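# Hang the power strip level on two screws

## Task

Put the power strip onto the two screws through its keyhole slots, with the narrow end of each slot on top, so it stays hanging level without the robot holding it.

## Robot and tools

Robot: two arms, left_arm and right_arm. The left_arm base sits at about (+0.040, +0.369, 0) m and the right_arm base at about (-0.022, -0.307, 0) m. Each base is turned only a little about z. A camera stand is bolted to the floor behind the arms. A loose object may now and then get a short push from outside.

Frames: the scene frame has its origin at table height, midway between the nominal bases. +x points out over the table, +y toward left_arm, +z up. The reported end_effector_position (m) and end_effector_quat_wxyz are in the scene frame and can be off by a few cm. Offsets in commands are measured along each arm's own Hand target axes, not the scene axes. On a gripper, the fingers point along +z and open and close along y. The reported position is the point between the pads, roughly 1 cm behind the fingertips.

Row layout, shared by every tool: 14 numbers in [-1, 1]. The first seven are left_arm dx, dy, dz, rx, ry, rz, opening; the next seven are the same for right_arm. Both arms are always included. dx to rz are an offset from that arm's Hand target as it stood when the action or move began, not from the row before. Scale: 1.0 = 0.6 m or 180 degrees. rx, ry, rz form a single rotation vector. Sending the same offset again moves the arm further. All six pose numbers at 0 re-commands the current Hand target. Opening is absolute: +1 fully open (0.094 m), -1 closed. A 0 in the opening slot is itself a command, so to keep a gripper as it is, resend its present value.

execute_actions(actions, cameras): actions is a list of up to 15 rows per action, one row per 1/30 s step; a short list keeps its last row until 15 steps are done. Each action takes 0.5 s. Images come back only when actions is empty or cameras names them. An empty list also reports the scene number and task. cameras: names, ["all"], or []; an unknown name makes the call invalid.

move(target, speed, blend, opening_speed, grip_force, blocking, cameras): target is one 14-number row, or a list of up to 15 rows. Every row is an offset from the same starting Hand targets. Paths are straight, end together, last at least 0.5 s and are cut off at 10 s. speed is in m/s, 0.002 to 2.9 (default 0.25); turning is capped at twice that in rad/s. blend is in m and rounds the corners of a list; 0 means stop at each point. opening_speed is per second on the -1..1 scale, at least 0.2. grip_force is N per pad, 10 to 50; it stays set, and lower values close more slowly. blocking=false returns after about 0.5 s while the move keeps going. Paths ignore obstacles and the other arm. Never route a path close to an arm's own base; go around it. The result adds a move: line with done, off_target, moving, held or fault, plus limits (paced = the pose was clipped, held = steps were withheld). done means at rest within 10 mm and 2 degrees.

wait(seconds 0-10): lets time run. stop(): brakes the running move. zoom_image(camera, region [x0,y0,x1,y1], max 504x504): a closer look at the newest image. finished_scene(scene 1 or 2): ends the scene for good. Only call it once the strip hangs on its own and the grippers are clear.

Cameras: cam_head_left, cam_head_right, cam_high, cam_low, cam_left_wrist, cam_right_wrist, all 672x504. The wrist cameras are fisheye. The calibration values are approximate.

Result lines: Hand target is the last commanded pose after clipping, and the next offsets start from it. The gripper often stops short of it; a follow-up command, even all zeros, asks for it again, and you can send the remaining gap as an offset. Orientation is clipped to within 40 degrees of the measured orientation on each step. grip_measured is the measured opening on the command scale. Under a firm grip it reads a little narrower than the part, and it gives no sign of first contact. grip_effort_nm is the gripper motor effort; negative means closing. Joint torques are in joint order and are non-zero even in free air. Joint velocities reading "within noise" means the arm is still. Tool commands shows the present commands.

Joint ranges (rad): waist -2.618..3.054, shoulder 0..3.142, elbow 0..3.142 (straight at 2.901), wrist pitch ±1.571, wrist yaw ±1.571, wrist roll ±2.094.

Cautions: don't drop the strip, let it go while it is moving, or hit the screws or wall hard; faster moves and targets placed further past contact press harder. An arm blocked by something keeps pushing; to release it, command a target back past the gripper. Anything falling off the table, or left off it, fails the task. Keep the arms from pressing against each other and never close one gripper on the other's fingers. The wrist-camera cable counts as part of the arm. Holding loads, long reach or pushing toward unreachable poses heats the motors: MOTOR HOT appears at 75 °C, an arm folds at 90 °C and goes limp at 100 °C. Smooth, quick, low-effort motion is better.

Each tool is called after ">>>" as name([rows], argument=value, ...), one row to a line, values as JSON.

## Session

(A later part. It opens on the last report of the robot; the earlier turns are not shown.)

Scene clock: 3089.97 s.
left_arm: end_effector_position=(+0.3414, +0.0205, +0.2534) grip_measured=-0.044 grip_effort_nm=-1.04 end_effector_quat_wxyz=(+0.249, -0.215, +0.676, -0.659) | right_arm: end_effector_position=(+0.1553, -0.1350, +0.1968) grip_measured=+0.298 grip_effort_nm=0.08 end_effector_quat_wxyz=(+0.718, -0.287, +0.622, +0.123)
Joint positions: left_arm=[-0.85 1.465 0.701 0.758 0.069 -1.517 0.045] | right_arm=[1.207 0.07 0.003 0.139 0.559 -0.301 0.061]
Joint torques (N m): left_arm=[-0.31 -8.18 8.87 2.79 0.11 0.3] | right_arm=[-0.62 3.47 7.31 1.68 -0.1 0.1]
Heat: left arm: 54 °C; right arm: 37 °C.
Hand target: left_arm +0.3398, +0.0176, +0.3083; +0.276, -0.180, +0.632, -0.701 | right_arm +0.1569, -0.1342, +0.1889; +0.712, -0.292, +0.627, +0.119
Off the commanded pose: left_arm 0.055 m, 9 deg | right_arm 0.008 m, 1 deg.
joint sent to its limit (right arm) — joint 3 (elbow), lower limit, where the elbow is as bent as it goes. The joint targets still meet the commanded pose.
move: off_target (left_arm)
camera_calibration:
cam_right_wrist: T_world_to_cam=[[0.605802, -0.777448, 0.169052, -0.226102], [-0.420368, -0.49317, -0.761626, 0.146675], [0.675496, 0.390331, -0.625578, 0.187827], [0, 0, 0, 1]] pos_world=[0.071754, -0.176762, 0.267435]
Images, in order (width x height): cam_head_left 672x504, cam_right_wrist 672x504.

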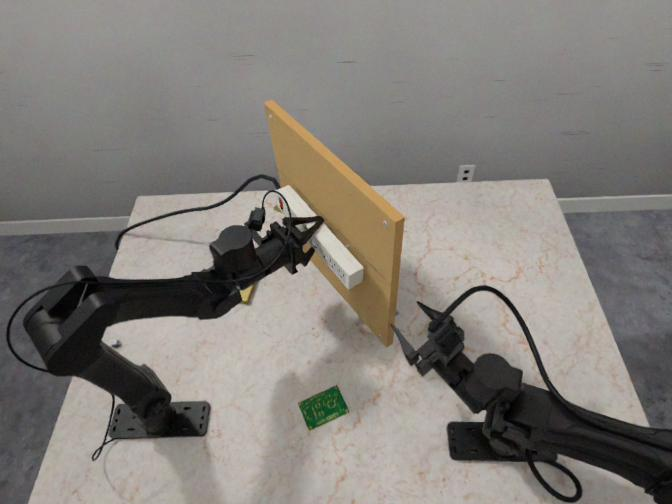

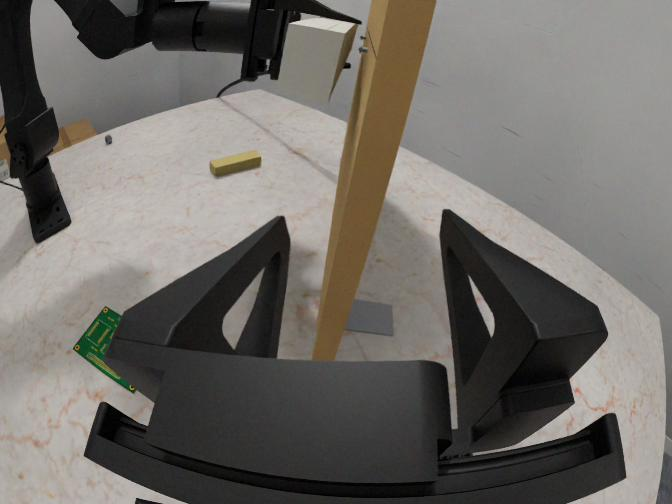

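>>> move(target=[0,-0.007,0,0.018,0,0,-0.5,0,0,0,0,0,0,0.3], cameras=["cam_right_wrist"])

>>> zoom_image(camera="cam_right_wrist", region=[310, 10, 380, 80])

>>> zoom_image(camera="cam_right_wrist", region=[270, 0, 390, 110])

Scene clock: 3133.23 s.
left_arm: end_effector_position=(+0.3407, +0.0213, +0.2711) grip_measured=-0.044 grip_effort_nm=-1.04 end_effector_quat_wxyz=(+0.259, -0.206, +0.654, -0.681) | right_arm: end_effector_position=(+0.1553, -0.1350, +0.1968) grip_measured=+0.298 grip_effort_nm=0.08 end_effector_quat_wxyz=(+0.718, -0.287, +0.622, +0.123)
Joint positions: left_arm=[-0.85 1.46 0.701 0.82 0.069 -1.517 0.045] | right_arm=[1.207 0.07 0.003 0.139 0.559 -0.301 0.061]
Joint torques (N m): left_arm=[-0.14 -5.29 7.54 3.15 0.19 0.27] | right_arm=[-0.54 3.59 7.19 1.68 -0.12 0.08]
Heat: left arm: 52 °C; right arm: 37 °C.
Hand target: left_arm +0.3392, +0.0178, +0.3124; +0.281, -0.172, +0.612, -0.719 | right_arm +0.1569, -0.1342, +0.1889; +0.712, -0.292, +0.627, +0.119
Off the commanded pose: left_arm 0.041 m, 8 deg | right_arm 0.008 m, 1 deg.
joint sent to its limit (right arm) — joint 3 (elbow), lower limit, where the elbow is as bent as it goes. The joint targets still meet the commanded pose.
move: off_target (left_arm)
camera_calibration:
cam_right_wrist: T_world_to_cam=[[0.605802, -0.777448, 0.169052, -0.226102], [-0.420368, -0.49317, -0.761626, 0.146675], [0.675496, 0.390331, -0.625578, 0.187827], [0, 0, 0, 1]] pos_world=[0.071754, -0.176762, 0.267435]
Images, in order (width x height): cam_right_wrist 672x504.

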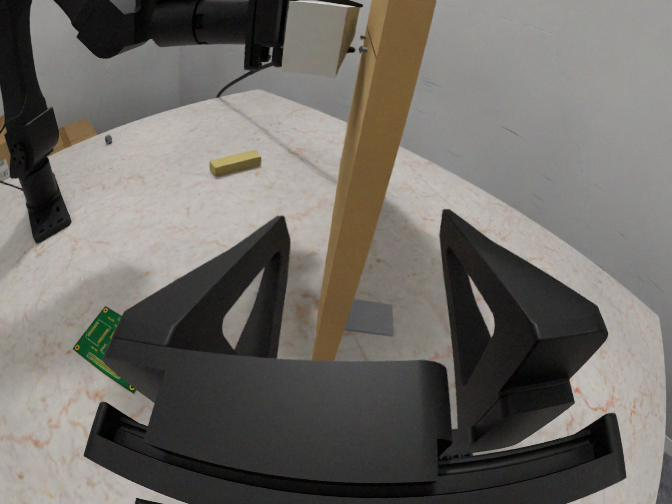

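Scaled by 7.200 from the camera's 672x504 image, which has a finer 960x720 frame.

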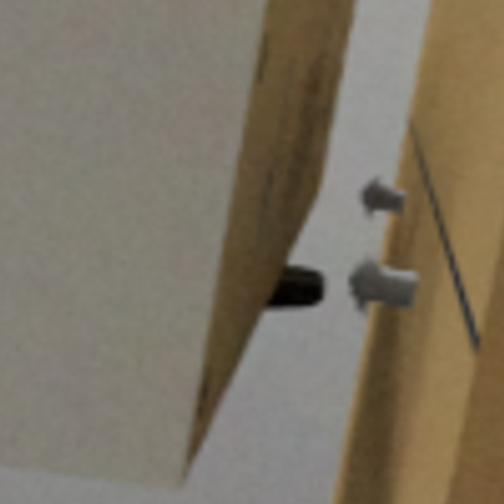

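Scaled by 4.200 from the camera's 672x504 image, which has a finer 960x720 frame.

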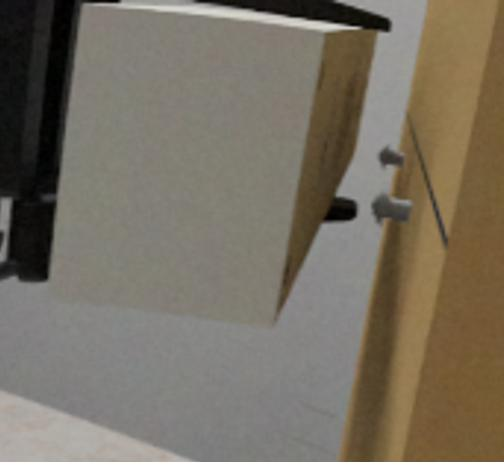

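>>> move(target=[0,0.041,0,-0.002,0,-0.001,-0.5,0,0,0,0,0,0,0.3], cameras=["cam_right_wrist"])

>>> zoom_image(camera="cam_right_wrist", region=[310, 10, 380, 80])

>>> zoom_image(camera="cam_right_wrist", region=[270, 0, 390, 110])

Scene clock: 3146.93 s.
left_arm: end_effector_position=(+0.3480, +0.0166, +0.2595) grip_measured=-0.044 grip_effort_nm=-1.04 end_effector_quat_wxyz=(+0.263, -0.205, +0.646, -0.687) | right_arm: end_effector_position=(+0.1553, -0.1350, +0.1968) grip_measured=+0.298 grip_effort_nm=0.08 end_effector_quat_wxyz=(+0.718, -0.287, +0.622, +0.123)
Joint positions: left_arm=[-0.845 1.537 0.692 0.927 0.069 -1.517 0.045] | right_arm=[1.207 0.07 0.003 0.139 0.559 -0.301 0.061]
Joint torques (N m): left_arm=[0.03 -5.7 5.68 3.15 0.25 0.22] | right_arm=[-0.59 3.51 7.17 1.65 -0.1 0.09]
Heat: left arm: 51 °C; right arm: 37 °C.
Hand target: left_arm +0.3439, +0.0155, +0.2884; +0.280, -0.174, +0.614, -0.717 | right_arm +0.1569, -0.1342, +0.1889; +0.712, -0.292, +0.627, +0.119
Off the commanded pose: left_arm 0.029 m, 6 deg | right_arm 0.008 m, 1 deg.
joint sent to its limit (right arm) — joint 3 (elbow), lower limit, where the elbow is as bent as it goes. The joint targets still meet the commanded pose.
move: off_target (left_arm)
camera_calibration:
cam_right_wrist: T_world_to_cam=[[0.605802, -0.777448, 0.169052, -0.226102], [-0.420368, -0.49317, -0.761626, 0.146675], [0.675496, 0.390331, -0.625578, 0.187827], [0, 0, 0, 1]] pos_world=[0.071754, -0.176762, 0.267435]
Images, in order (width x height): cam_right_wrist 672x504.

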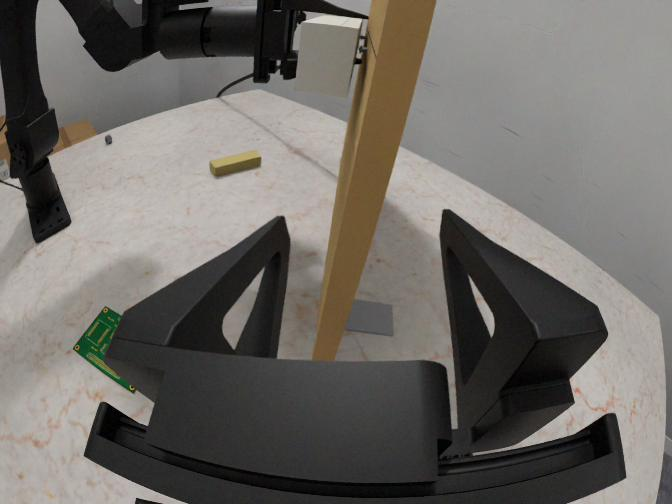

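Scaled by 7.200 from the camera's 672x504 image, which has a finer 960x720 frame.

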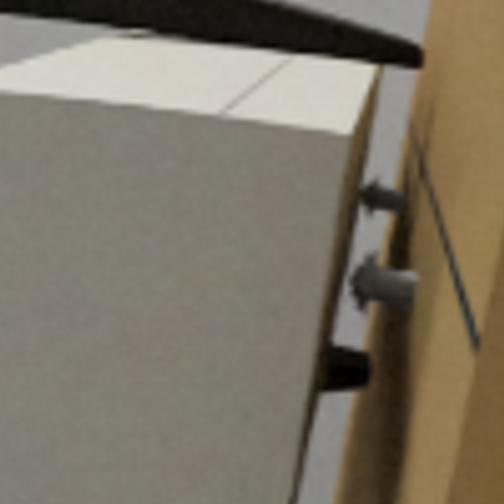

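Scaled by 4.200 from the camera's 672x504 image, which has a finer 960x720 frame.

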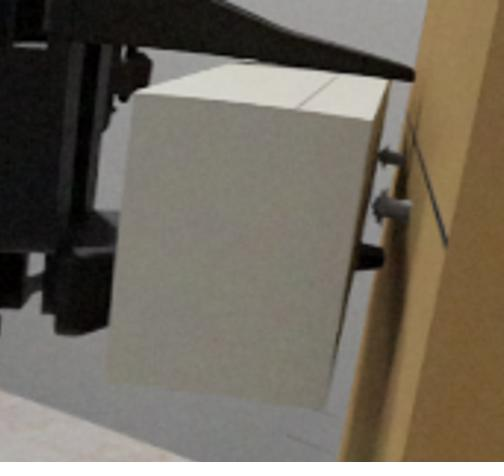

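>>> move(target=[0,0,-0.006,-0.009,0,-0.006,-0.5,0,0,0,0,0,0,0.3], cameras=["cam_right_wrist","cam_head_left"])

>>> zoom_image(camera="cam_right_wrist", region=[310, 10, 380, 80])

>>> zoom_image(camera="cam_right_wrist", region=[270, 0, 390, 110])

>>> zoom_image(camera="cam_head_left", region=[270, 170, 370, 290])

Scene clock: 3191.97 s.
left_arm: end_effector_position=(+0.3482, +0.0163, +0.2542) grip_measured=-0.044 grip_effort_nm=-1.04 end_effector_quat_wxyz=(+0.257, -0.211, +0.652, -0.681) | right_arm: end_effector_position=(+0.1553, -0.1350, +0.1968) grip_measured=+0.298 grip_effort_nm=0.08 end_effector_quat_wxyz=(+0.718, -0.287, +0.622, +0.123)
Joint positions: left_arm=[-0.845 1.537 0.692 0.905 0.069 -1.528 0.045] | right_arm=[1.207 0.07 0.003 0.139 0.559 -0.301 0.061]
Joint torques (N m): left_arm=[0.01 -8.2 5.6 2.79 0.24 0.2] | right_arm=[-0.43 3.41 7.15 1.67 -0.08 0.07]
Heat: left arm: 50 °C; right arm: 38 °C.
Hand target: left_arm +0.3417, +0.0183, +0.2878; +0.270, -0.184, +0.622, -0.711 | right_arm +0.1569, -0.1342, +0.1889; +0.712, -0.292, +0.627, +0.119
Off the commanded pose: left_arm 0.034 m, 6 deg | right_arm 0.008 m, 1 deg.
joint sent to its limit (right arm) — joint 3 (elbow), lower limit, where the elbow is as bent as it goes. The joint targets still meet the commanded pose.
move: off_target (left_arm)
camera_calibration:
cam_right_wrist: T_world_to_cam=[[0.605802, -0.777448, 0.169052, -0.226102], [-0.420368, -0.49317, -0.761626, 0.146675], [0.675496, 0.390331, -0.625578, 0.187827], [0, 0, 0, 1]] pos_world=[0.071754, -0.176762, 0.267435]
Images, in order (width x height): cam_head_left 672x504, cam_right_wrist 672x504.

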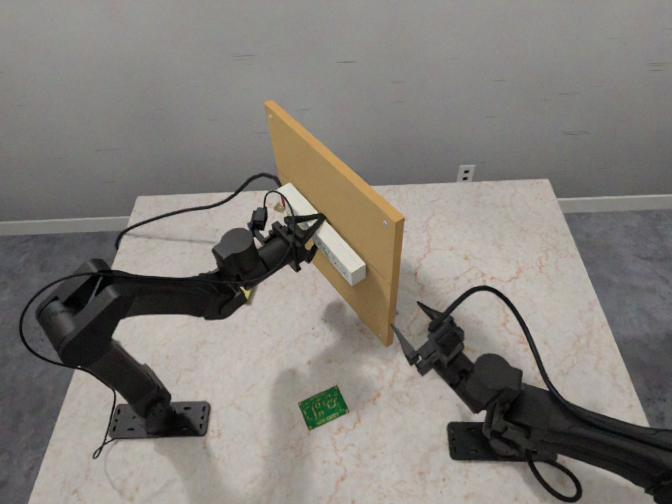

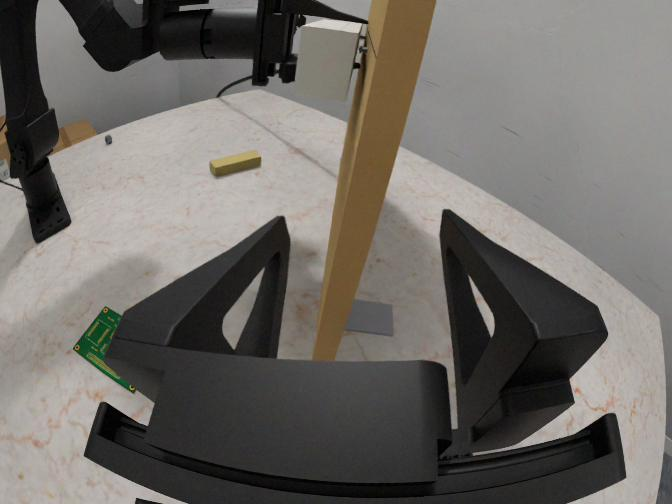

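Scaled by 7.200 from the camera's 672x504 image, which has a finer 960x720 frame.

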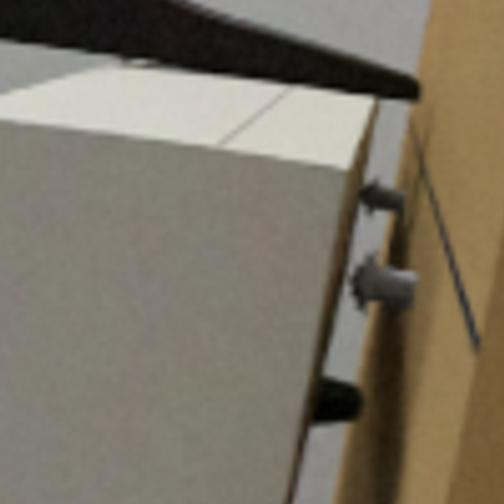

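Scaled by 4.200 from the camera's 672x504 image, which has a finer 960x720 frame.

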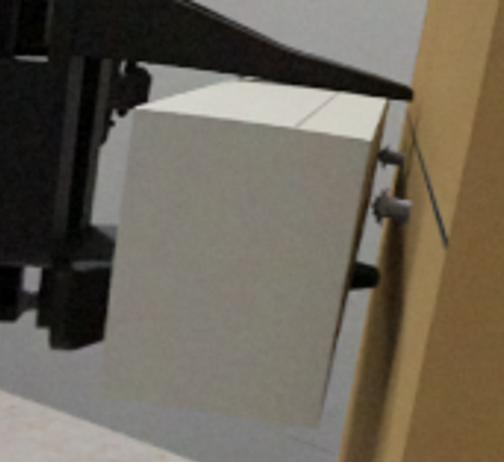

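Scaled by 4.200 from the camera's 672x504 image, which has a finer 960x720 frame.

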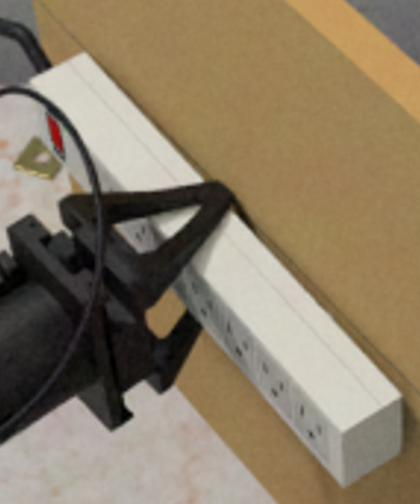

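>>> move(target=[0,-0.038,-0.004,0,0,0,-0.5,0,0,0,0,0,0,0.3], cameras=["cam_right_wrist"])

>>> zoom_image(camera="cam_right_wrist", region=[270, 0, 390, 110])

Scene clock: 3210.07 s.
left_arm: end_effector_position=(+0.3416, +0.0235, +0.2622) grip_measured=-0.044 grip_effort_nm=-1.04 end_effector_quat_wxyz=(+0.252, -0.215, +0.662, -0.672) | right_arm: end_effector_position=(+0.1553, -0.1350, +0.1968) grip_measured=+0.298 grip_effort_nm=0.07 end_effector_quat_wxyz=(+0.718, -0.287, +0.622, +0.123)
Joint positions: left_arm=[-0.845 1.458 0.692 0.797 0.069 -1.529 0.045] | right_arm=[1.207 0.07 0.003 0.139 0.559 -0.301 0.061]
Joint torques (N m): left_arm=[-0.35 -8.06 7.82 2.71 0.21 0.17] | right_arm=[-0.77 3.62 7.27 1.71 -0.11 0.08]
Heat: left arm: 50 °C; right arm: 38 °C.
Hand target: left_arm +0.3368, +0.0220, +0.3098; +0.270, -0.184, +0.622, -0.711 | right_arm +0.1569, -0.1342, +0.1889; +0.712, -0.292, +0.627, +0.119
Off the commanded pose: left_arm 0.048 m, 8 deg | right_arm 0.008 m, 1 deg.
joint sent to its limit (right arm) — joint 3 (elbow), lower limit, where the elbow is as bent as it goes. The joint targets still meet the commanded pose.
move: off_target (left_arm)
camera_calibration:
cam_right_wrist: T_world_to_cam=[[0.605802, -0.777448, 0.169052, -0.226102], [-0.420368, -0.49317, -0.761626, 0.146675], [0.675496, 0.390331, -0.625578, 0.187827], [0, 0, 0, 1]] pos_world=[0.071754, -0.176762, 0.267435]
Images, in order (width x height): cam_right_wrist 672x504.

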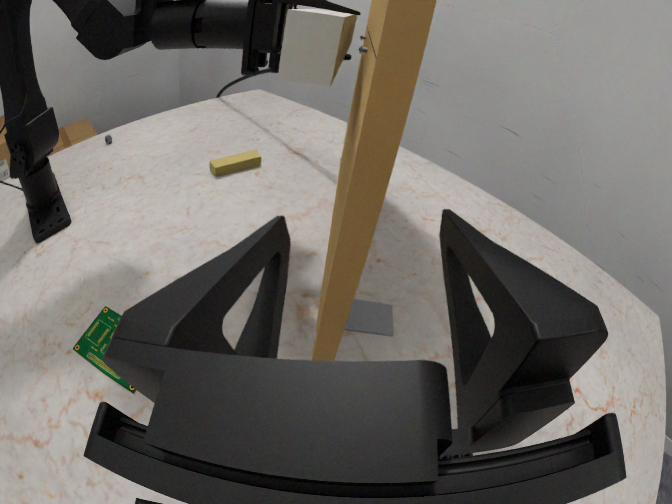

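Scaled by 4.200 from the camera's 672x504 image, which has a finer 960x720 frame.

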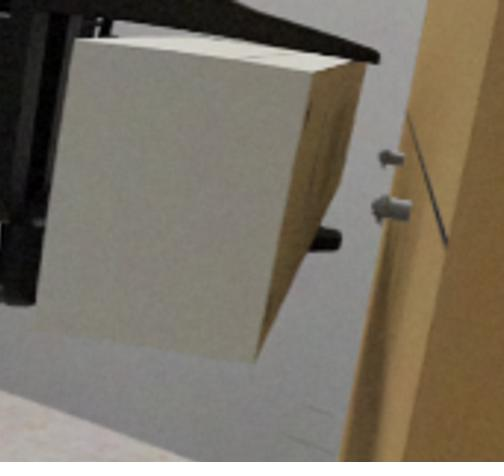

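>>> move(target=[-0.001,0.0,0.017,0.005,0,0,-0.5,0,0,0,0,0,0,0.3], cameras=["cam_right_wrist"], speed=0.1)

>>> zoom_image(camera="cam_right_wrist", region=[270, 0, 390, 110])

Scene clock: 3219.10 s.
left_arm: end_effector_position=(+0.3435, +0.0215, +0.2641) grip_measured=-0.044 grip_effort_nm=-1.04 end_effector_quat_wxyz=(+0.252, -0.216, +0.660, -0.674) | right_arm: end_effector_position=(+0.1553, -0.1350, +0.1968) grip_measured=+0.298 grip_effort_nm=0.08 end_effector_quat_wxyz=(+0.718, -0.287, +0.622, +0.123)
Joint positions: left_arm=[-0.845 1.467 0.705 0.796 0.069 -1.531 0.045] | right_arm=[1.207 0.07 0.003 0.139 0.559 -0.301 0.061]
Joint torques (N m): left_arm=[-0.29 -5.38 8.79 3.05 0.19 0.21] | right_arm=[-0.51 3.37 7.15 1.7 -0.1 0.07]
Heat: left arm: 51 °C; right arm: 38 °C.
Hand target: left_arm +0.3433, +0.0143, +0.3114; +0.272, -0.182, +0.617, -0.716 | right_arm +0.1569, -0.1342, +0.1889; +0.712, -0.292, +0.627, +0.119
Off the commanded pose: left_arm 0.048 m, 8 deg | right_arm 0.008 m, 1 deg.
joint sent to its limit (right arm) — joint 3 (elbow), lower limit, where the elbow is as bent as it goes. The joint targets still meet the commanded pose.
move: off_target (left_arm)
camera_calibration:
cam_right_wrist: T_world_to_cam=[[0.605802, -0.777448, 0.169052, -0.226102], [-0.420368, -0.49317, -0.761626, 0.146675], [0.675496, 0.390331, -0.625578, 0.187827], [0, 0, 0, 1]] pos_world=[0.071754, -0.176762, 0.267435]
Images, in order (width x height): cam_right_wrist 672x504.

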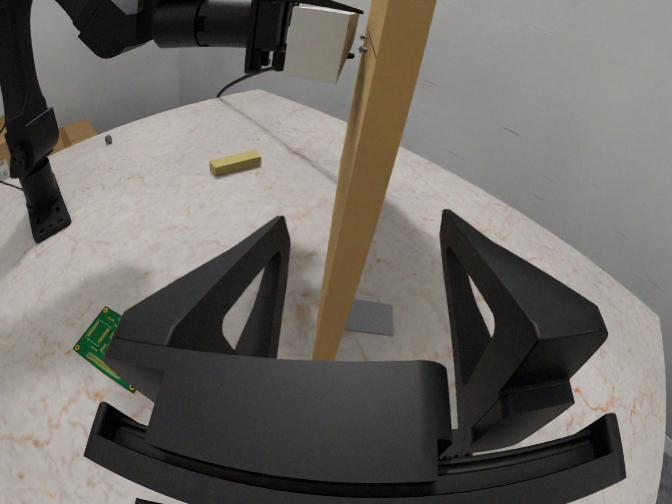

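Scaled by 4.200 from the camera's 672x504 image, which has a finer 960x720 frame.

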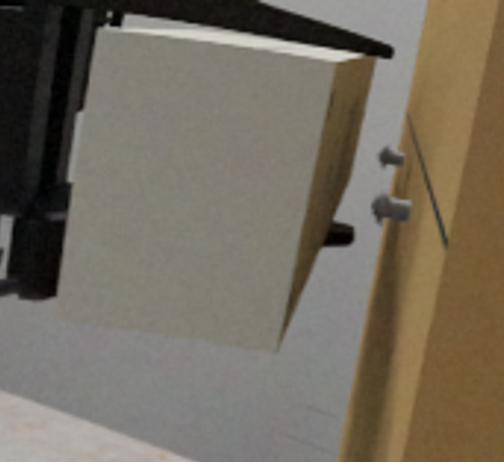

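>>> move(target=[-0.002,0.01,0.012,0.006,0,0,-0.5,0,0,0,0,0,0,0.3], cameras=["cam_right_wrist"], speed=0.1)

>>> zoom_image(camera="cam_right_wrist", region=[270, 0, 390, 110])

Scene clock: 3224.27 s.
left_arm: end_effector_position=(+0.3484, +0.0161, +0.2536) grip_measured=-0.044 grip_effort_nm=-1.04 end_effector_quat_wxyz=(+0.250, -0.217, +0.661, -0.673) | right_arm: end_effector_position=(+0.1553, -0.1350, +0.1968) grip_measured=+0.298 grip_effort_nm=0.08 end_effector_quat_wxyz=(+0.718, -0.287, +0.622, +0.123)
Joint positions: left_arm=[-0.845 1.52 0.708 0.843 0.069 -1.534 0.045] | right_arm=[1.207 0.07 0.003 0.139 0.559 -0.301 0.061]
Joint torques (N m): left_arm=[-0.05 -5.75 8.94 3.27 0.21 0.25] | right_arm=[-0.62 3.47 7.17 1.69 -0.09 0.07]
Heat: left arm: 51 °C; right arm: 38 °C.
Hand target: left_arm +0.3495, +0.0089, +0.3069; +0.273, -0.179, +0.610, -0.722 | right_arm +0.1569, -0.1342, +0.1889; +0.712, -0.292, +0.627, +0.119
Off the commanded pose: left_arm 0.054 m, 10 deg | right_arm 0.008 m, 1 deg.
joint sent to its limit (right arm) — joint 3 (elbow), lower limit, where the elbow is as bent as it goes. The joint targets still meet the commanded pose.
move: off_target (left_arm)
camera_calibration:
cam_right_wrist: T_world_to_cam=[[0.605802, -0.777448, 0.169052, -0.226102], [-0.420368, -0.49317, -0.761626, 0.146675], [0.675496, 0.390331, -0.625578, 0.187827], [0, 0, 0, 1]] pos_world=[0.071754, -0.176762, 0.267435]
Images, in order (width x height): cam_right_wrist 672x504.

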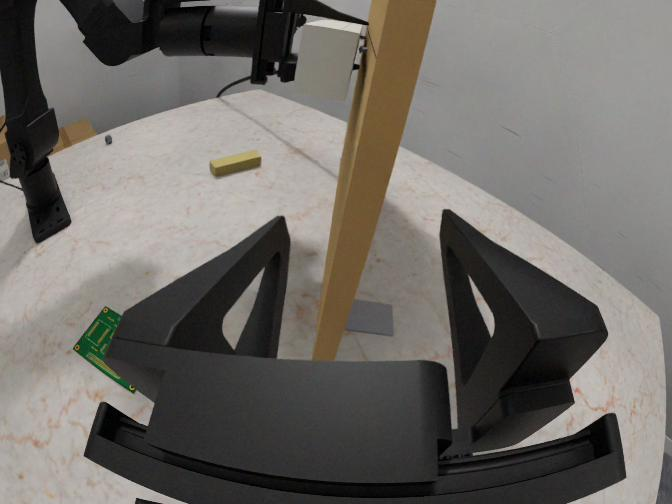

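Scaled by 4.200 from the camera's 672x504 image, which has a finer 960x720 frame.

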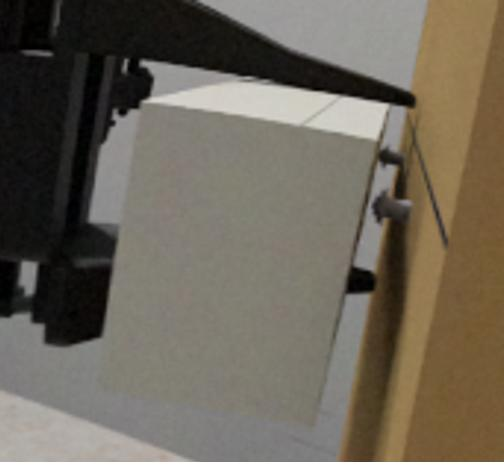

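>>> move(target=[0,-0.008,0,0.006,0,0,-0.5,0,0,0,0,0,0,0.3], speed=0.1)

Scene clock: 3232.90 s.
left_arm: end_effector_position=(+0.3482, +0.0164, +0.2615) grip_measured=-0.044 grip_effort_nm=-1.04 end_effector_quat_wxyz=(+0.254, -0.213, +0.651, -0.683) | right_arm: end_effector_position=(+0.1553, -0.1350, +0.1968) grip_measured=+0.298 grip_effort_nm=0.08 end_effector_quat_wxyz=(+0.718, -0.287, +0.622, +0.123)
Joint positions: left_arm=[-0.845 1.52 0.708 0.875 0.069 -1.536 0.045] | right_arm=[1.207 0.07 0.003 0.139 0.559 -0.301 0.061]
Joint torques (N m): left_arm=[-0.05 -5.63 9.01 3.1 0.25 0.19] | right_arm=[-0.64 3.34 7.28 1.67 -0.11 0.07]
Heat: left arm: 52 °C; right arm: 38 °C.
Hand target: left_arm +0.3487, +0.0094, +0.3116; +0.275, -0.177, +0.603, -0.728 | right_arm +0.1569, -0.1342, +0.1889; +0.712, -0.292, +0.627, +0.119
Off the commanded pose: left_arm 0.051 m, 9 deg | right_arm 0.008 m, 1 deg.
joint sent to its limit (right arm) — joint 3 (elbow), lower limit, where the elbow is as bent as it goes. The joint targets still meet the commanded pose.
move: off_target (left_arm)

>>> execute_actions(actions=[], cameras=["cam_right_wrist"])

>>> zoom_image(camera="cam_right_wrist", region=[310, 0, 380, 70])

>>> zoom_image(camera="cam_right_wrist", region=[270, 0, 390, 110])

Scene clock: 3242.17 s.
left_arm: end_effector_position=(+0.3482, +0.0164, +0.2615) grip_measured=-0.044 grip_effort_nm=-1.04 end_effector_quat_wxyz=(+0.254, -0.213, +0.651, -0.683) | right_arm: end_effector_position=(+0.1553, -0.1350, +0.1968) grip_measured=+0.298 grip_effort_nm=0.08 end_effector_quat_wxyz=(+0.718, -0.287, +0.622, +0.123)
Joint positions: left_arm=[-0.845 1.52 0.708 0.875 0.069 -1.536 0.045] | right_arm=[1.207 0.07 0.003 0.139 0.559 -0.301 0.061]
Joint velocities: within noise
Joint torques (N m): left_arm=[-0.12 -5.7 9.07 3.12 0.24 0.21] | right_arm=[-0.64 3.56 7.27 1.68 -0.09 0.09]
Heat: left arm: 53 °C; right arm: 38 °C.
Hand target: left_arm +0.3487, +0.0094, +0.3115; +0.275, -0.177, +0.603, -0.728 | right_arm +0.1569, -0.1342, +0.1889; +0.712, -0.292, +0.627, +0.119
Tool commands: left_gripper/opening=-0.5 right_gripper/opening=+0.3
Off the commanded pose: left_arm 0.051 m, 9 deg | right_arm 0.008 m, 1 deg.
camera_calibration:
cam_right_wrist: T_world_to_cam=[[0.605802, -0.777448, 0.169052, -0.226102], [-0.420368, -0.49317, -0.761626, 0.146675], [0.675496, 0.390331, -0.625578, 0.187827], [0, 0, 0, 1]] pos_world=[0.071754, -0.176762, 0.267435]
Images, in order (width x height): cam_right_wrist 672x504.

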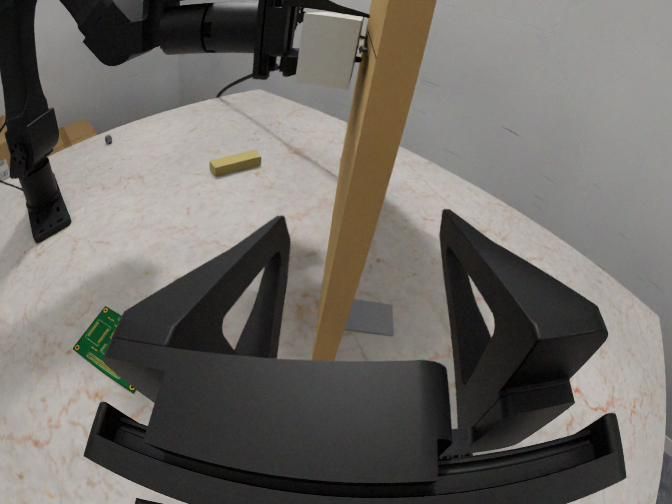

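Scaled by 7.200 from the camera's 672x504 image, which has a finer 960x720 frame.

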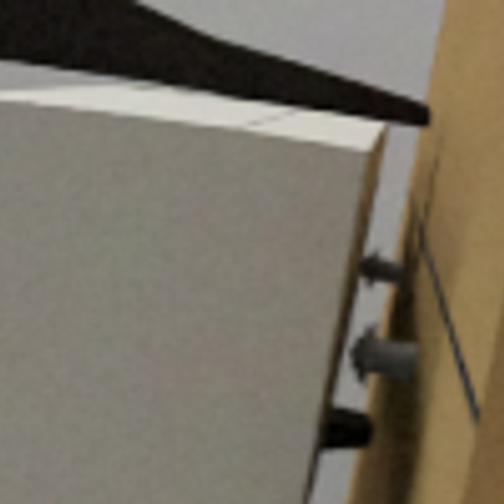

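Scaled by 4.200 from the camera's 672x504 image, which has a finer 960x720 frame.

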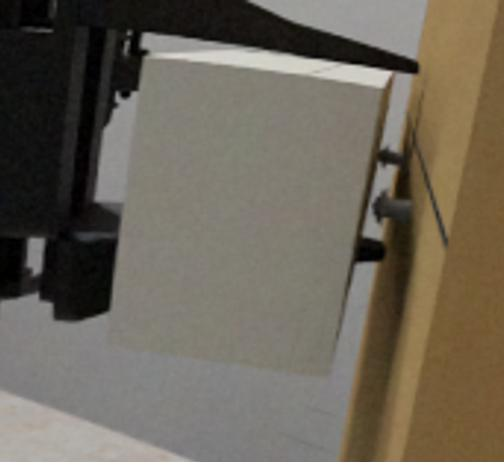

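>>> move(target=[0,0.003,0.014,0,0,0,-0.5,0,0,0,0,0,0,0.3], speed=0.1, cameras=["cam_right_wrist"])

>>> zoom_image(camera="cam_right_wrist", region=[310, 0, 380, 70])

Scene clock: 3256.23 s.
left_arm: end_effector_position=(+0.3493, +0.0151, +0.2617) grip_measured=-0.044 grip_effort_nm=-1.04 end_effector_quat_wxyz=(+0.254, -0.213, +0.650, -0.683) | right_arm: end_effector_position=(+0.1553, -0.1350, +0.1968) grip_measured=+0.298 grip_effort_nm=0.08 end_effector_quat_wxyz=(+0.718, -0.287, +0.622, +0.123)
Joint positions: left_arm=[-0.845 1.526 0.714 0.877 0.069 -1.536 0.045] | right_arm=[1.207 0.07 0.003 0.139 0.559 -0.301 0.061]
Joint torques (N m): left_arm=[-0.28 -3.97 10.54 3.12 0.22 0.23] | right_arm=[-0.53 3.63 7.09 1.66 -0.08 0.06]
Heat: left arm: 53 °C; right arm: 38 °C.
Hand target: left_arm +0.3540, +0.0026, +0.3115; +0.275, -0.177, +0.603, -0.728 | right_arm +0.1569, -0.1342, +0.1889; +0.712, -0.292, +0.627, +0.119
Off the commanded pose: left_arm 0.052 m, 9 deg | right_arm 0.008 m, 1 deg.
joint sent to its limit (right arm) — joint 3 (elbow), lower limit, where the elbow is as bent as it goes. The joint targets still meet the commanded pose.
move: off_target (left_arm)
camera_calibration:
cam_right_wrist: T_world_to_cam=[[0.605802, -0.777448, 0.169052, -0.226102], [-0.420368, -0.49317, -0.761626, 0.146675], [0.675496, 0.390331, -0.625578, 0.187827], [0, 0, 0, 1]] pos_world=[0.071754, -0.176762, 0.267435]
Images, in order (width x height): cam_right_wrist 672x504.

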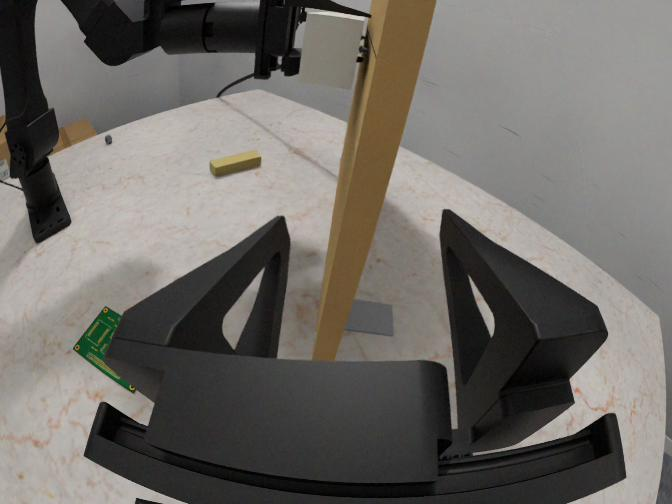

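Scaled by 7.200 from the camera's 672x504 image, which has a finer 960x720 frame.

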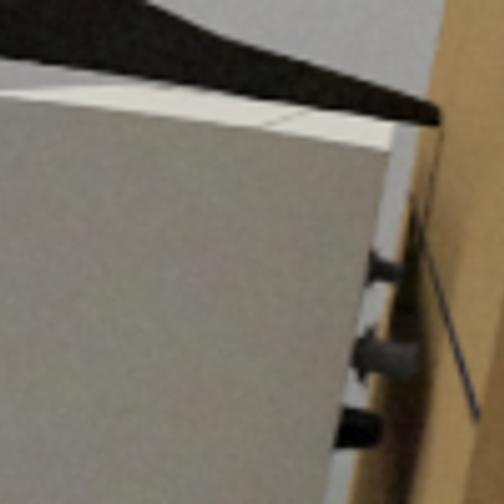

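>>> move(target=[0,0.003,0.018,0,0,0,-0.5,0,0,0,0,0,0,0.3], speed=0.1, cameras=["cam_right_wrist"])

>>> zoom_image(camera="cam_right_wrist", region=[310, 0, 380, 70])

Scene clock: 3262.27 s.
left_arm: end_effector_position=(+0.3497, +0.0147, +0.2614) grip_measured=-0.044 grip_effort_nm=-1.04 end_effector_quat_wxyz=(+0.255, -0.213, +0.649, -0.684) | right_arm: end_effector_position=(+0.1553, -0.1350, +0.1968) grip_measured=+0.298 grip_effort_nm=0.08 end_effector_quat_wxyz=(+0.718, -0.287, +0.622, +0.123)
Joint positions: left_arm=[-0.845 1.531 0.714 0.883 0.069 -1.536 0.045] | right_arm=[1.207 0.07 0.003 0.139 0.559 -0.301 0.061]
Joint torques (N m): left_arm=[-0.5 -1.92 12.89 3.05 0.19 0.19] | right_arm=[-0.49 3.48 7.25 1.65 -0.08 0.07]
Heat: left arm: 54 °C; right arm: 38 °C.
Hand target: left_arm +0.3607, -0.0060, +0.3120; +0.275, -0.177, +0.603, -0.728 | right_arm +0.1569, -0.1342, +0.1889; +0.712, -0.292, +0.627, +0.119
Off the commanded pose: left_arm 0.056 m, 9 deg | right_arm 0.008 m, 1 deg.
joint sent to its limit (right arm) — joint 3 (elbow), lower limit, where the elbow is as bent as it goes. The joint targets still meet the commanded pose.
move: off_target (left_arm)
camera_calibration:
cam_right_wrist: T_world_to_cam=[[0.605802, -0.777448, 0.169052, -0.226102], [-0.420368, -0.49317, -0.761626, 0.146675], [0.675496, 0.390331, -0.625578, 0.187827], [0, 0, 0, 1]] pos_world=[0.071754, -0.176762, 0.267435]
Images, in order (width x height): cam_right_wrist 672x504.

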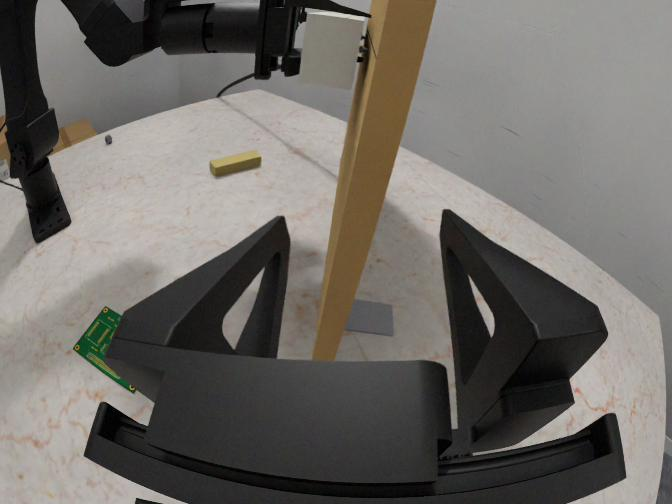

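Scaled by 7.200 from the camera's 672x504 image, which has a finer 960x720 frame.

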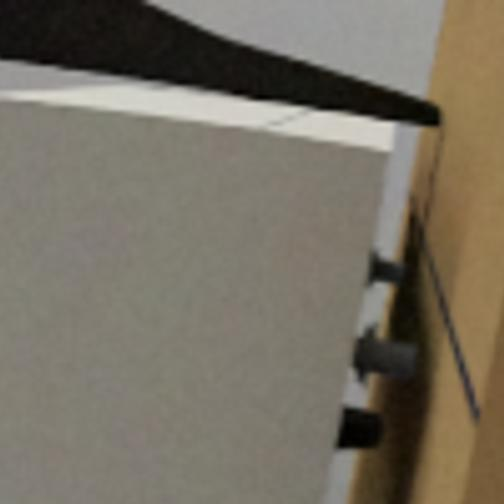

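>>> move([
  [0,0.006,-0.027,0,0,0,-0.5,0,0,0,0,0,0,0.3],
  [0,0.012,-0.027,0,0,0,-0.5,0,0,0,0,0,0,0.3],
], speed=0.1)

Scene clock: 3270.90 s.
left_arm: end_effector_position=(+0.3496, +0.0151, +0.2623) grip_measured=-0.044 grip_effort_nm=-1.04 end_effector_quat_wxyz=(+0.255, -0.212, +0.648, -0.686) | right_arm: end_effector_position=(+0.1553, -0.1350, +0.1968) grip_measured=+0.298 grip_effort_nm=0.08 end_effector_quat_wxyz=(+0.718, -0.287, +0.622, +0.123)
Joint positions: left_arm=[-0.844 1.53 0.713 0.887 0.072 -1.536 0.045] | right_arm=[1.207 0.07 0.003 0.139 0.559 -0.301 0.061]
Joint torques (N m): left_arm=[-0.09 -3.19 8.58 3.45 0.22 0.2] | right_arm=[-0.51 3.52 7.24 1.62 -0.08 0.09]
Heat: left arm: 57 °C; right arm: 38 °C.
Hand target: left_arm +0.3525, +0.0058, +0.3017; +0.275, -0.177, +0.603, -0.728 | right_arm +0.1569, -0.1342, +0.1889; +0.712, -0.292, +0.627, +0.119
Off the commanded pose: left_arm 0.041 m, 8 deg | right_arm 0.008 m, 1 deg.
joint sent to its limit (right arm) — joint 3 (elbow), lower limit, where the elbow is as bent as it goes. The joint targets still meet the commanded pose.
move: off_target (left_arm)

>>> move(target=[0,0.012,0,0,0,0,-0.5,0,0,0,0,0,0,0.3], speed=0.1)

>>> move(target=[0,0.006,0,0,0,0,-0.5,0,0,0,0,0,0,0.3], speed=0.1, cameras=["cam_right_wrist"])

>>> zoom_image(camera="cam_right_wrist", region=[310, 0, 380, 70])

Scene clock: 3280.07 s.
left_arm: end_effector_position=(+0.3494, +0.0156, +0.2616) grip_measured=-0.044 grip_effort_nm=-1.04 end_effector_quat_wxyz=(+0.256, -0.207, +0.641, -0.693) | right_arm: end_effector_position=(+0.1553, -0.1350, +0.1968) grip_measured=+0.298 grip_effort_nm=0.08 end_effector_quat_wxyz=(+0.718, -0.287, +0.622, +0.123)
Joint positions: left_arm=[-0.84 1.547 0.699 0.941 0.08 -1.537 0.045] | right_arm=[1.207 0.07 0.003 0.139 0.559 -0.301 0.061]
Joint torques (N m): left_arm=[-0.24 -2.43 8.9 3.18 0.13 0.2] | right_arm=[-0.58 3.54 7.16 1.66 -0.11 0.06]
Heat: left arm: 55 °C; right arm: 38 °C.
Hand target: left_arm +0.3539, +0.0050, +0.2946; +0.275, -0.177, +0.603, -0.728 | right_arm +0.1569, -0.1342, +0.1889; +0.712, -0.292, +0.627, +0.119
Off the commanded pose: left_arm 0.035 m, 7 deg | right_arm 0.008 m, 1 deg.
joint sent to its limit (right arm) — joint 3 (elbow), lower limit, where the elbow is as bent as it goes. The joint targets still meet the commanded pose.
move: off_target (left_arm)

Scene clock: 3280.93 s.
left_arm: end_effector_position=(+0.3492, +0.0157, +0.2611) grip_measured=-0.044 grip_effort_nm=-1.04 end_effector_quat_wxyz=(+0.257, -0.205, +0.637, -0.697) | right_arm: end_effector_position=(+0.1553, -0.1350, +0.1968) grip_measured=+0.298 grip_effort_nm=0.08 end_effector_quat_wxyz=(+0.718, -0.287, +0.622, +0.123)
Joint positions: left_arm=[-0.839 1.557 0.691 0.972 0.084 -1.537 0.045] | right_arm=[1.207 0.07 0.003 0.139 0.559 -0.301 0.061]
Joint torques (N m): left_arm=[-0.32 -2.32 9.18 3.06 0.12 0.21] | right_arm=[-0.66 3.41 7.28 1.67 -0.08 0.06]
Heat: left arm: 55 °C; right arm: 38 °C.
Hand target: left_arm +0.3545, +0.0044, +0.2910; +0.275, -0.177, +0.603, -0.728 | right_arm +0.1569, -0.1342, +0.1889; +0.712, -0.292, +0.627, +0.119
Off the commanded pose: left_arm 0.032 m, 6 deg | right_arm 0.008 m, 1 deg.
joint sent to its limit (right arm) — joint 3 (elbow), lower limit, where the elbow is as bent as it goes. The joint targets still meet the commanded pose.
move: off_target (left_arm)
camera_calibration:
cam_right_wrist: T_world_to_cam=[[0.605802, -0.777448, 0.169052, -0.226102], [-0.420368, -0.49317, -0.761626, 0.146675], [0.675496, 0.390331, -0.625578, 0.187827], [0, 0, 0, 1]] pos_world=[0.071754, -0.176762, 0.267435]
Images, in order (width x height): cam_right_wrist 672x504.

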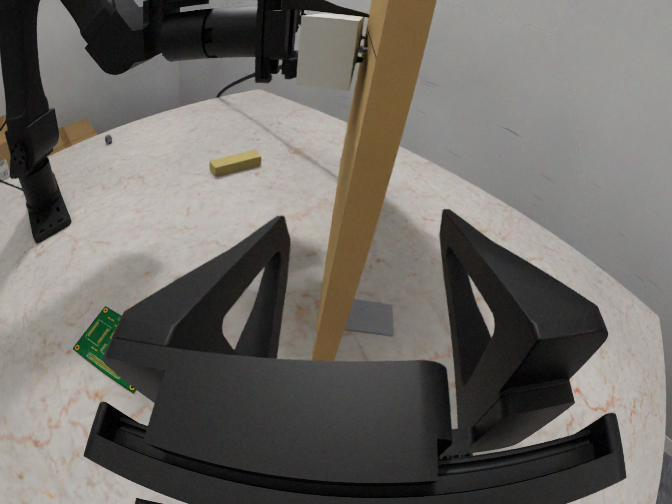

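Scaled by 7.200 from the camera's 672x504 image, which has a finer 960x720 frame.

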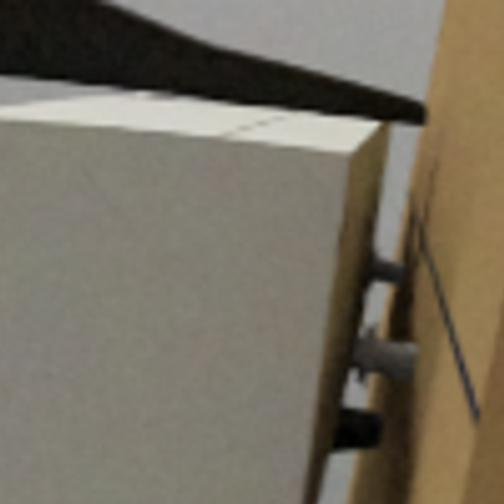

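>>> move(target=[0,0,0.008,-0.016,-0.008,0,-0.5,0,0,0,0,0,0,0.3], speed=0.1, cameras=["cam_right_wrist"])

>>> zoom_image(camera="cam_right_wrist", region=[310, 0, 380, 70])

Scene clock: 3297.97 s.
left_arm: end_effector_position=(+0.3493, +0.0159, +0.2600) grip_measured=-0.044 grip_effort_nm=-1.04 end_effector_quat_wxyz=(+0.260, -0.211, +0.638, -0.693) | right_arm: end_effector_position=(+0.1553, -0.1350, +0.1968) grip_measured=+0.298 grip_effort_nm=0.08 end_effector_quat_wxyz=(+0.718, -0.287, +0.622, +0.123)
Joint positions: left_arm=[-0.846 1.552 0.692 0.957 0.063 -1.537 0.045] | right_arm=[1.207 0.07 0.003 0.139 0.559 -0.301 0.061]
Joint torques (N m): left_arm=[-1.22 -3.79 11.67 2.1 -0.16 0.28] | right_arm=[-0.7 3.44 7.23 1.67 -0.11 0.09]
Heat: left arm: 54 °C; right arm: 39 °C.
Hand target: left_arm +0.3573, +0.0007, +0.2921; +0.278, -0.192, +0.618, -0.710 | right_arm +0.1569, -0.1342, +0.1889; +0.712, -0.292, +0.627, +0.119
Off the commanded pose: left_arm 0.036 m, 4 deg | right_arm 0.008 m, 1 deg.
joint sent to its limit (right arm) — joint 3 (elbow), lower limit, where the elbow is as bent as it goes. The joint targets still meet the commanded pose.
move: off_target (left_arm)
camera_calibration:
cam_right_wrist: T_world_to_cam=[[0.605802, -0.777448, 0.169052, -0.226102], [-0.420368, -0.49317, -0.761626, 0.146675], [0.675496, 0.390331, -0.625578, 0.187827], [0, 0, 0, 1]] pos_world=[0.071754, -0.176762, 0.267435]
Images, in order (width x height): cam_right_wrist 672x504.

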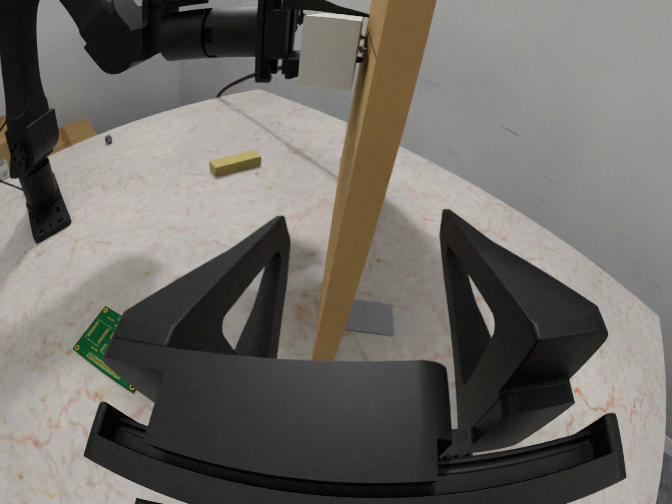

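Scaled by 7.200 from the camera's 672x504 image, which has a finer 960x720 frame.

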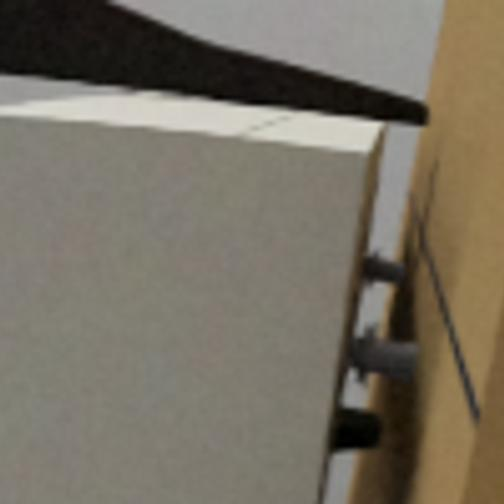

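>>> move([
  [0,-0.02,-0.015,-0.014,0,0,-0.5,0,0,0,0,0,0,0.3],
], speed=0.1)

Scene clock: 3309.73 s.
left_arm: end_effector_position=(+0.3492, +0.0153, +0.2615) grip_measured=-0.044 grip_effort_nm=-1.04 end_effector_quat_wxyz=(+0.252, -0.224, +0.662, -0.670) | right_arm: end_effector_position=(+0.1553, -0.1350, +0.1968) grip_measured=+0.298 grip_effort_nm=0.08 end_effector_quat_wxyz=(+0.718, -0.287, +0.622, +0.123)
Joint positions: left_arm=[-0.853 1.5 0.734 0.791 0.048 -1.537 0.045] | right_arm=[1.207 0.07 0.003 0.139 0.559 -0.301 0.061]
Joint torques (N m): left_arm=[-0.95 -6.6 9.52 2.38 -0.05 0.3] | right_arm=[-0.65 3.41 7.45 1.67 -0.11 0.03]
Heat: left arm: 57 °C; right arm: 39 °C.
Hand target: left_arm +0.3498, +0.0086, +0.3026; +0.274, -0.199, +0.633, -0.696 | right_arm +0.1569, -0.1342, +0.1889; +0.712, -0.292, +0.627, +0.119
Off the commanded pose: left_arm 0.042 m, 6 deg | right_arm 0.008 m, 1 deg.
joint sent to its limit (right arm) — joint 3 (elbow), lower limit, where the elbow is as bent as it goes. The joint targets still meet the commanded pose.
move: off_target (left_arm)

>>> move(target=[0,0.012,-0.008,0.009,0.003,0.004,-0.5,0,0,0,0,0,0,0.3], speed=0.1, cameras=["cam_right_wrist"])

>>> zoom_image(camera="cam_right_wrist", region=[310, 0, 380, 70])

Scene clock: 3321.30 s.
left_arm: end_effector_position=(+0.3492, +0.0154, +0.2625) grip_measured=-0.044 grip_effort_nm=-1.04 end_effector_quat_wxyz=(+0.256, -0.221, +0.661, -0.670) | right_arm: end_effector_position=(+0.1553, -0.1350, +0.1968) grip_measured=+0.298 grip_effort_nm=0.08 end_effector_quat_wxyz=(+0.718, -0.287, +0.622, +0.123)
Joint positions: left_arm=[-0.853 1.5 0.734 0.795 0.048 -1.53 0.045] | right_arm=[1.207 0.07 0.003 0.139 0.559 -0.301 0.061]
Joint torques (N m): left_arm=[-0.12 -5.03 6.42 3.26 0.18 0.31] | right_arm=[-0.66 3.4 7.28 1.67 -0.08 0.06]
Heat: left arm: 54 °C; right arm: 39 °C.
Hand target: left_arm +0.3478, +0.0119, +0.2947; +0.278, -0.187, +0.626, -0.704 | right_arm +0.1569, -0.1342, +0.1889; +0.712, -0.292, +0.627, +0.119
Off the commanded pose: left_arm 0.033 m, 7 deg | right_arm 0.008 m, 1 deg.
joint sent to its limit (right arm) — joint 3 (elbow), lower limit, where the elbow is as bent as it goes. The joint targets still meet the commanded pose.
move: off_target (left_arm)
camera_calibration:
cam_right_wrist: T_world_to_cam=[[0.605802, -0.777448, 0.169052, -0.226102], [-0.420368, -0.49317, -0.761626, 0.146675], [0.675496, 0.390331, -0.625578, 0.187827], [0, 0, 0, 1]] pos_world=[0.071754, -0.176762, 0.267435]
Images, in order (width x height): cam_right_wrist 672x504.

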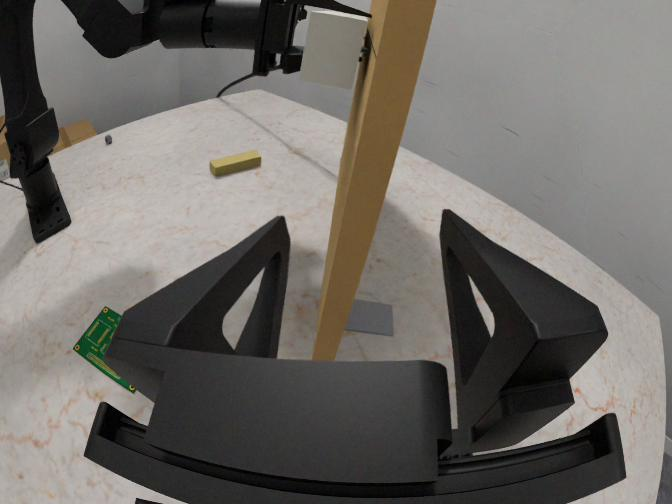

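Scaled by 7.200 from the camera's 672x504 image, which has a finer 960x720 frame.

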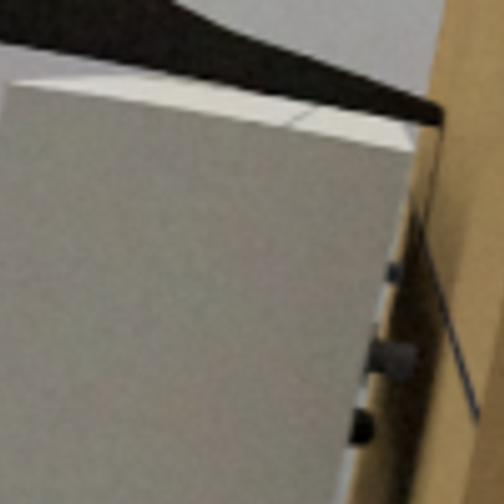

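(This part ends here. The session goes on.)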